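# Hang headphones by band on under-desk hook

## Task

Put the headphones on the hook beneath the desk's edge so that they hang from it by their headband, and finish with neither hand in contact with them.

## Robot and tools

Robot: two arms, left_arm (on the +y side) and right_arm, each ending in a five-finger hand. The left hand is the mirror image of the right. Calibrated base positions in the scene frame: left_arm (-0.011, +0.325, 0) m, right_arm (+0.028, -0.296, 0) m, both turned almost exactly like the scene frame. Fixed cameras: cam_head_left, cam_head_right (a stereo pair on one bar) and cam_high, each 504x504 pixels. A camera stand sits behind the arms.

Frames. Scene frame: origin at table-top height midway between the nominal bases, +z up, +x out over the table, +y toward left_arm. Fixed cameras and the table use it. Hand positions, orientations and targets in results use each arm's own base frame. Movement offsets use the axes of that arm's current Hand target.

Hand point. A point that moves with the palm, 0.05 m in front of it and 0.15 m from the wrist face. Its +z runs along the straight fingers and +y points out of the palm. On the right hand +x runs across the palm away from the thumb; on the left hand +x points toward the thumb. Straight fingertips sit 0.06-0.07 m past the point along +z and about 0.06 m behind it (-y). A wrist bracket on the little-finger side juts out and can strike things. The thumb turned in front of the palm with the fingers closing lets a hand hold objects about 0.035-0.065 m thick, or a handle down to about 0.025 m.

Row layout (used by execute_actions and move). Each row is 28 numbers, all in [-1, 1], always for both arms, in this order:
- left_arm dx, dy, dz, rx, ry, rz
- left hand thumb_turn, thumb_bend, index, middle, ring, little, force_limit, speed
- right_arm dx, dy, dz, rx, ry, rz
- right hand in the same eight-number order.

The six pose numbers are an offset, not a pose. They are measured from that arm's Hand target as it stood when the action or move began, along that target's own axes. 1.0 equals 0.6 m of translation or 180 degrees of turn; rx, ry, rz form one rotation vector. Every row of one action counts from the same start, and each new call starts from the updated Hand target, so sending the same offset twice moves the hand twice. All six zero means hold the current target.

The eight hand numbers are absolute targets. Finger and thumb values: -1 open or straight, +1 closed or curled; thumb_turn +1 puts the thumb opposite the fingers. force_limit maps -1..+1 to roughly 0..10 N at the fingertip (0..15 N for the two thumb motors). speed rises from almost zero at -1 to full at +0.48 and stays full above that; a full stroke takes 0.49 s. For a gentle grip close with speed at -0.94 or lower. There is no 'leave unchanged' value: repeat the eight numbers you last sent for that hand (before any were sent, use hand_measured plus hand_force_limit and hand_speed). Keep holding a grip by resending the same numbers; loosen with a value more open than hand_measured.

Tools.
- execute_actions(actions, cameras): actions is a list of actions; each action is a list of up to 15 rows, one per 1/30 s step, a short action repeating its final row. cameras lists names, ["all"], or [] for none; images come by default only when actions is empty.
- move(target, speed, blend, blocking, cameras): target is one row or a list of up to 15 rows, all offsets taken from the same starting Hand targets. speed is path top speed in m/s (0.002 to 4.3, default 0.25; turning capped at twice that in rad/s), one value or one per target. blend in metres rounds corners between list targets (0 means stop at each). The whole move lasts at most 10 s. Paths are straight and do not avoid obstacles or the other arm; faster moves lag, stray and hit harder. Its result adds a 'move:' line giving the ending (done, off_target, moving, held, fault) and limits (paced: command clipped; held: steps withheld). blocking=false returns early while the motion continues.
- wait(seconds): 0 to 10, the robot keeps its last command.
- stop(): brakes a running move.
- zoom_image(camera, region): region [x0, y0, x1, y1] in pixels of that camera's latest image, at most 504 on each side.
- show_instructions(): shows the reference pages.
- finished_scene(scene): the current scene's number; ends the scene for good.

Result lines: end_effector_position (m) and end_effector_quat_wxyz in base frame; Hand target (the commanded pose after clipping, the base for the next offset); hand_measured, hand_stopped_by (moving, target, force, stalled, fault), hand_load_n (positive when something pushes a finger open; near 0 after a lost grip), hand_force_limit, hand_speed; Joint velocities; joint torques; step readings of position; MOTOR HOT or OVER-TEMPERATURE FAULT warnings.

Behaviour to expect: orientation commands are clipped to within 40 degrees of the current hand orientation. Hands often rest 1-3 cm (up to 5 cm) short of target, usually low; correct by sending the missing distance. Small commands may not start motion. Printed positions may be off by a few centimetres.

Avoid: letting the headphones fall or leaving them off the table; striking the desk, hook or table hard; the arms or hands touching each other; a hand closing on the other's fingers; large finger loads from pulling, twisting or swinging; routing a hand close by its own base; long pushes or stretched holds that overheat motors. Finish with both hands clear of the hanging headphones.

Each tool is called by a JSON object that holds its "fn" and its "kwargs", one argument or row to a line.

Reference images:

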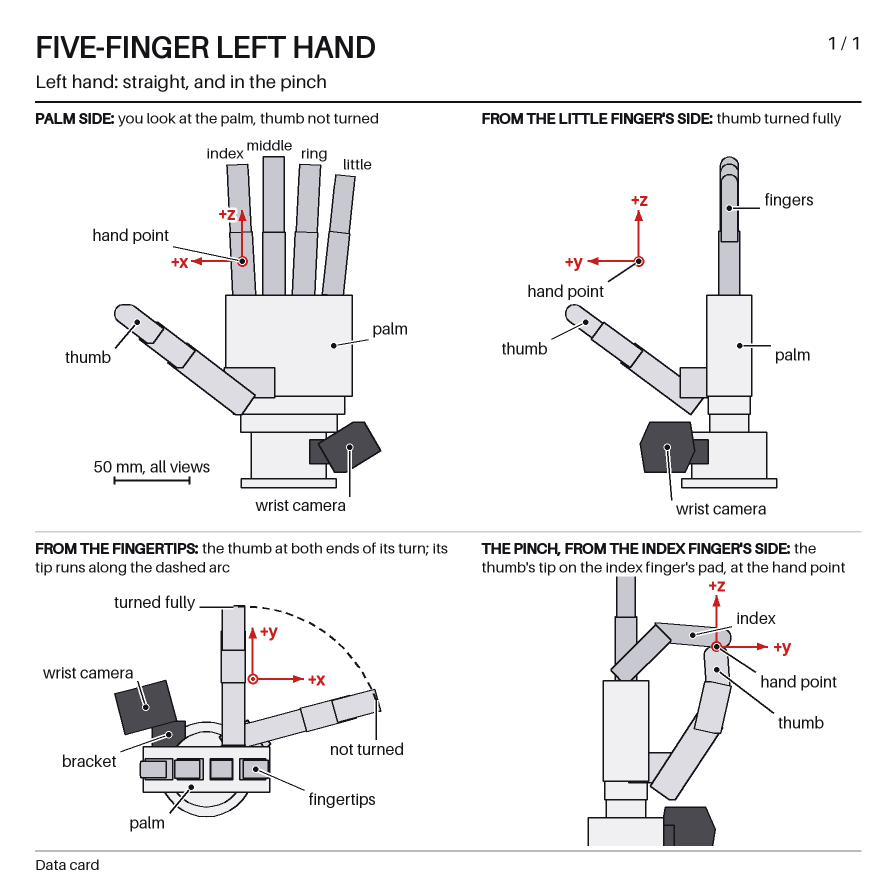

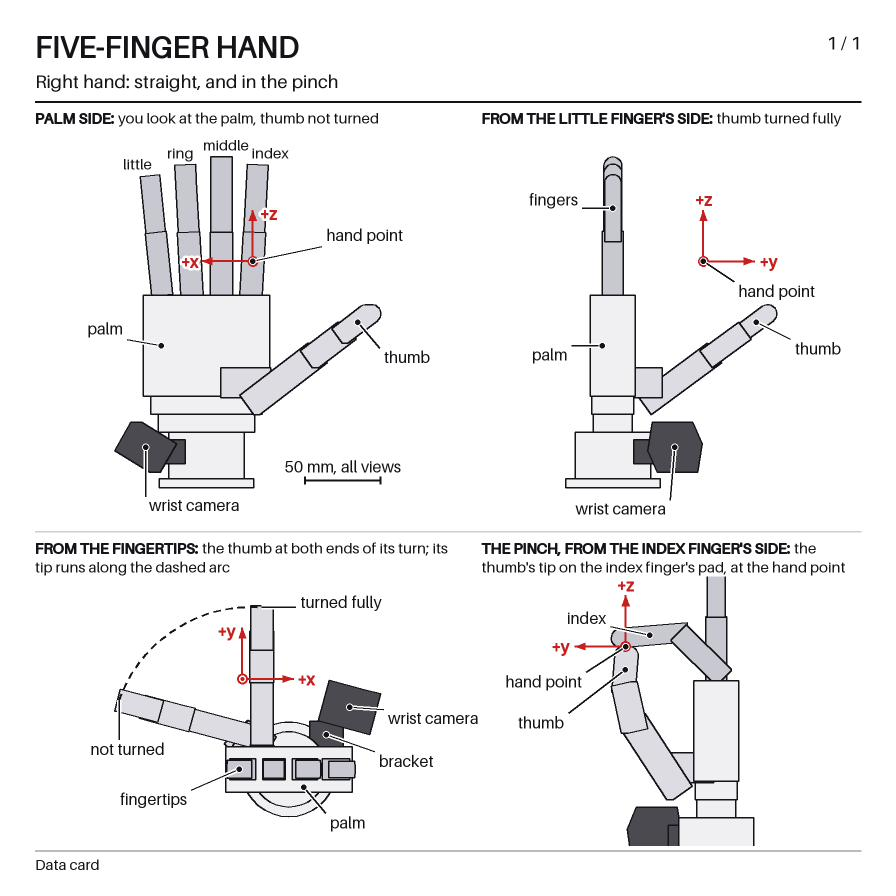

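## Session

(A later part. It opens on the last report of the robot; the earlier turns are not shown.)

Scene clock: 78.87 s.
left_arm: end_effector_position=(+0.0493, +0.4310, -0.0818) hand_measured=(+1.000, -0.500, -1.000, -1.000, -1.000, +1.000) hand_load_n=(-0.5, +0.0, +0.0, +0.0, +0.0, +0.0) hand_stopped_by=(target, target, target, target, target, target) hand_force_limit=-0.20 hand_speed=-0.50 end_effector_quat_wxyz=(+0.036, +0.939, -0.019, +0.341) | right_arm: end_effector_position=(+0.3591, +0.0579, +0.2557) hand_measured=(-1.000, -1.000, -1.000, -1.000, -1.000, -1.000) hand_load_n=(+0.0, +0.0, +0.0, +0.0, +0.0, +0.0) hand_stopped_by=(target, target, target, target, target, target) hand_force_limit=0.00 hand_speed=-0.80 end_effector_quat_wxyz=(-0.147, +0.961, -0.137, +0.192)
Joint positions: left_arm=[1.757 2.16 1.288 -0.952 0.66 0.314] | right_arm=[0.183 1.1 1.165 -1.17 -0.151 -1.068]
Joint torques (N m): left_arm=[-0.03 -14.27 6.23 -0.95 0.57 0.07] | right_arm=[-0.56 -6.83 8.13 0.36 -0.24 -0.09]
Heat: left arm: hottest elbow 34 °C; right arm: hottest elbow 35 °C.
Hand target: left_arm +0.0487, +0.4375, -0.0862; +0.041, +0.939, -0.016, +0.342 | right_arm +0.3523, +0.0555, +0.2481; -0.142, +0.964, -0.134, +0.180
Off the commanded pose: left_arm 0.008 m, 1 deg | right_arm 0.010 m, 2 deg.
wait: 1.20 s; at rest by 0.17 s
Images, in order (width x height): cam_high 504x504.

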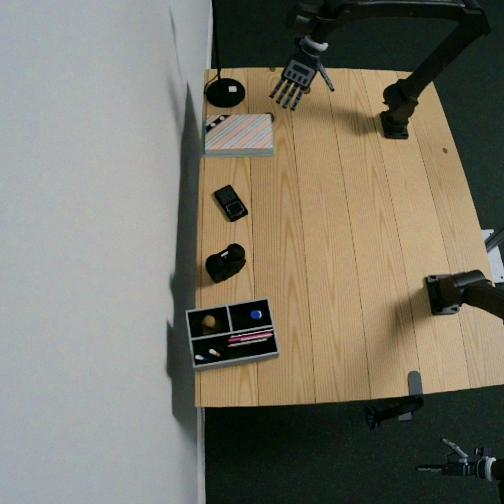

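{"fn": "wait", "kwargs": {
  "seconds": 4,
  "cameras": ["cam_high"]
}}

{"fn": "zoom_image", "kwargs": {
  "camera": "cam_high",
  "region": [360, 370, 450, 460]
}}

Scene clock: 82.97 s.
left_arm: end_effector_position=(+0.0493, +0.4310, -0.0818) hand_measured=(+1.000, -0.500, -1.000, -1.000, -1.000, +1.000) hand_load_n=(+0.0, +0.0, +0.0, +0.0, +0.0, +0.0) hand_stopped_by=(target, target, target, target, target, target) hand_force_limit=-0.20 hand_speed=-0.50 end_effector_quat_wxyz=(+0.036, +0.939, -0.019, +0.341) | right_arm: end_effector_position=(+0.3591, +0.0579, +0.2557) hand_measured=(-1.000, -1.000, -1.000, -1.000, -1.000, -1.000) hand_load_n=(+0.0, +0.0, +0.0, +0.0, +0.0, +0.0) hand_stopped_by=(target, target, target, target, target, target) hand_force_limit=0.00 hand_speed=-0.80 end_effector_quat_wxyz=(-0.147, +0.961, -0.137, +0.192)
Joint positions: left_arm=[1.757 2.16 1.288 -0.952 0.66 0.314] | right_arm=[0.183 1.1 1.165 -1.17 -0.151 -1.068]
Joint torques (N m): left_arm=[0.85 -14.1 6.35 -1.1 0.51 -0.01] | right_arm=[-0.73 -6.12 8.24 0.32 -0.27 -0.04]
Heat: left arm: hottest elbow 34 °C; right arm: hottest elbow 35 °C.
Hand target: left_arm +0.0487, +0.4375, -0.0862; +0.041, +0.939, -0.016, +0.342 | right_arm +0.3523, +0.0555, +0.2481; -0.142, +0.964, -0.134, +0.180
Off the commanded pose: left_arm 0.008 m, 1 deg | right_arm 0.010 m, 2 deg.
wait: 4.00 s; at rest by 0.07 s
Images, in order (width x height): cam_high 504x504.

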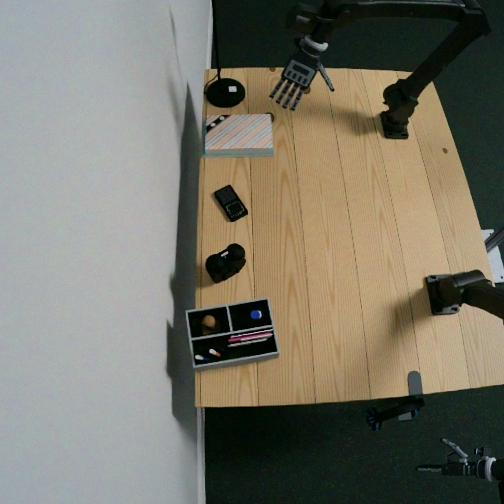

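Scaled by 5.600 from the camera's 504x504 image, which has a finer 720x720 frame.

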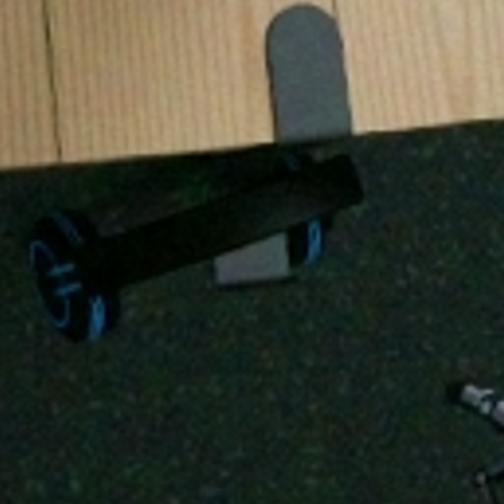

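{"fn": "finished_scene", "kwargs": {
  "scene": 1
}}

The scene is finished: the task was done.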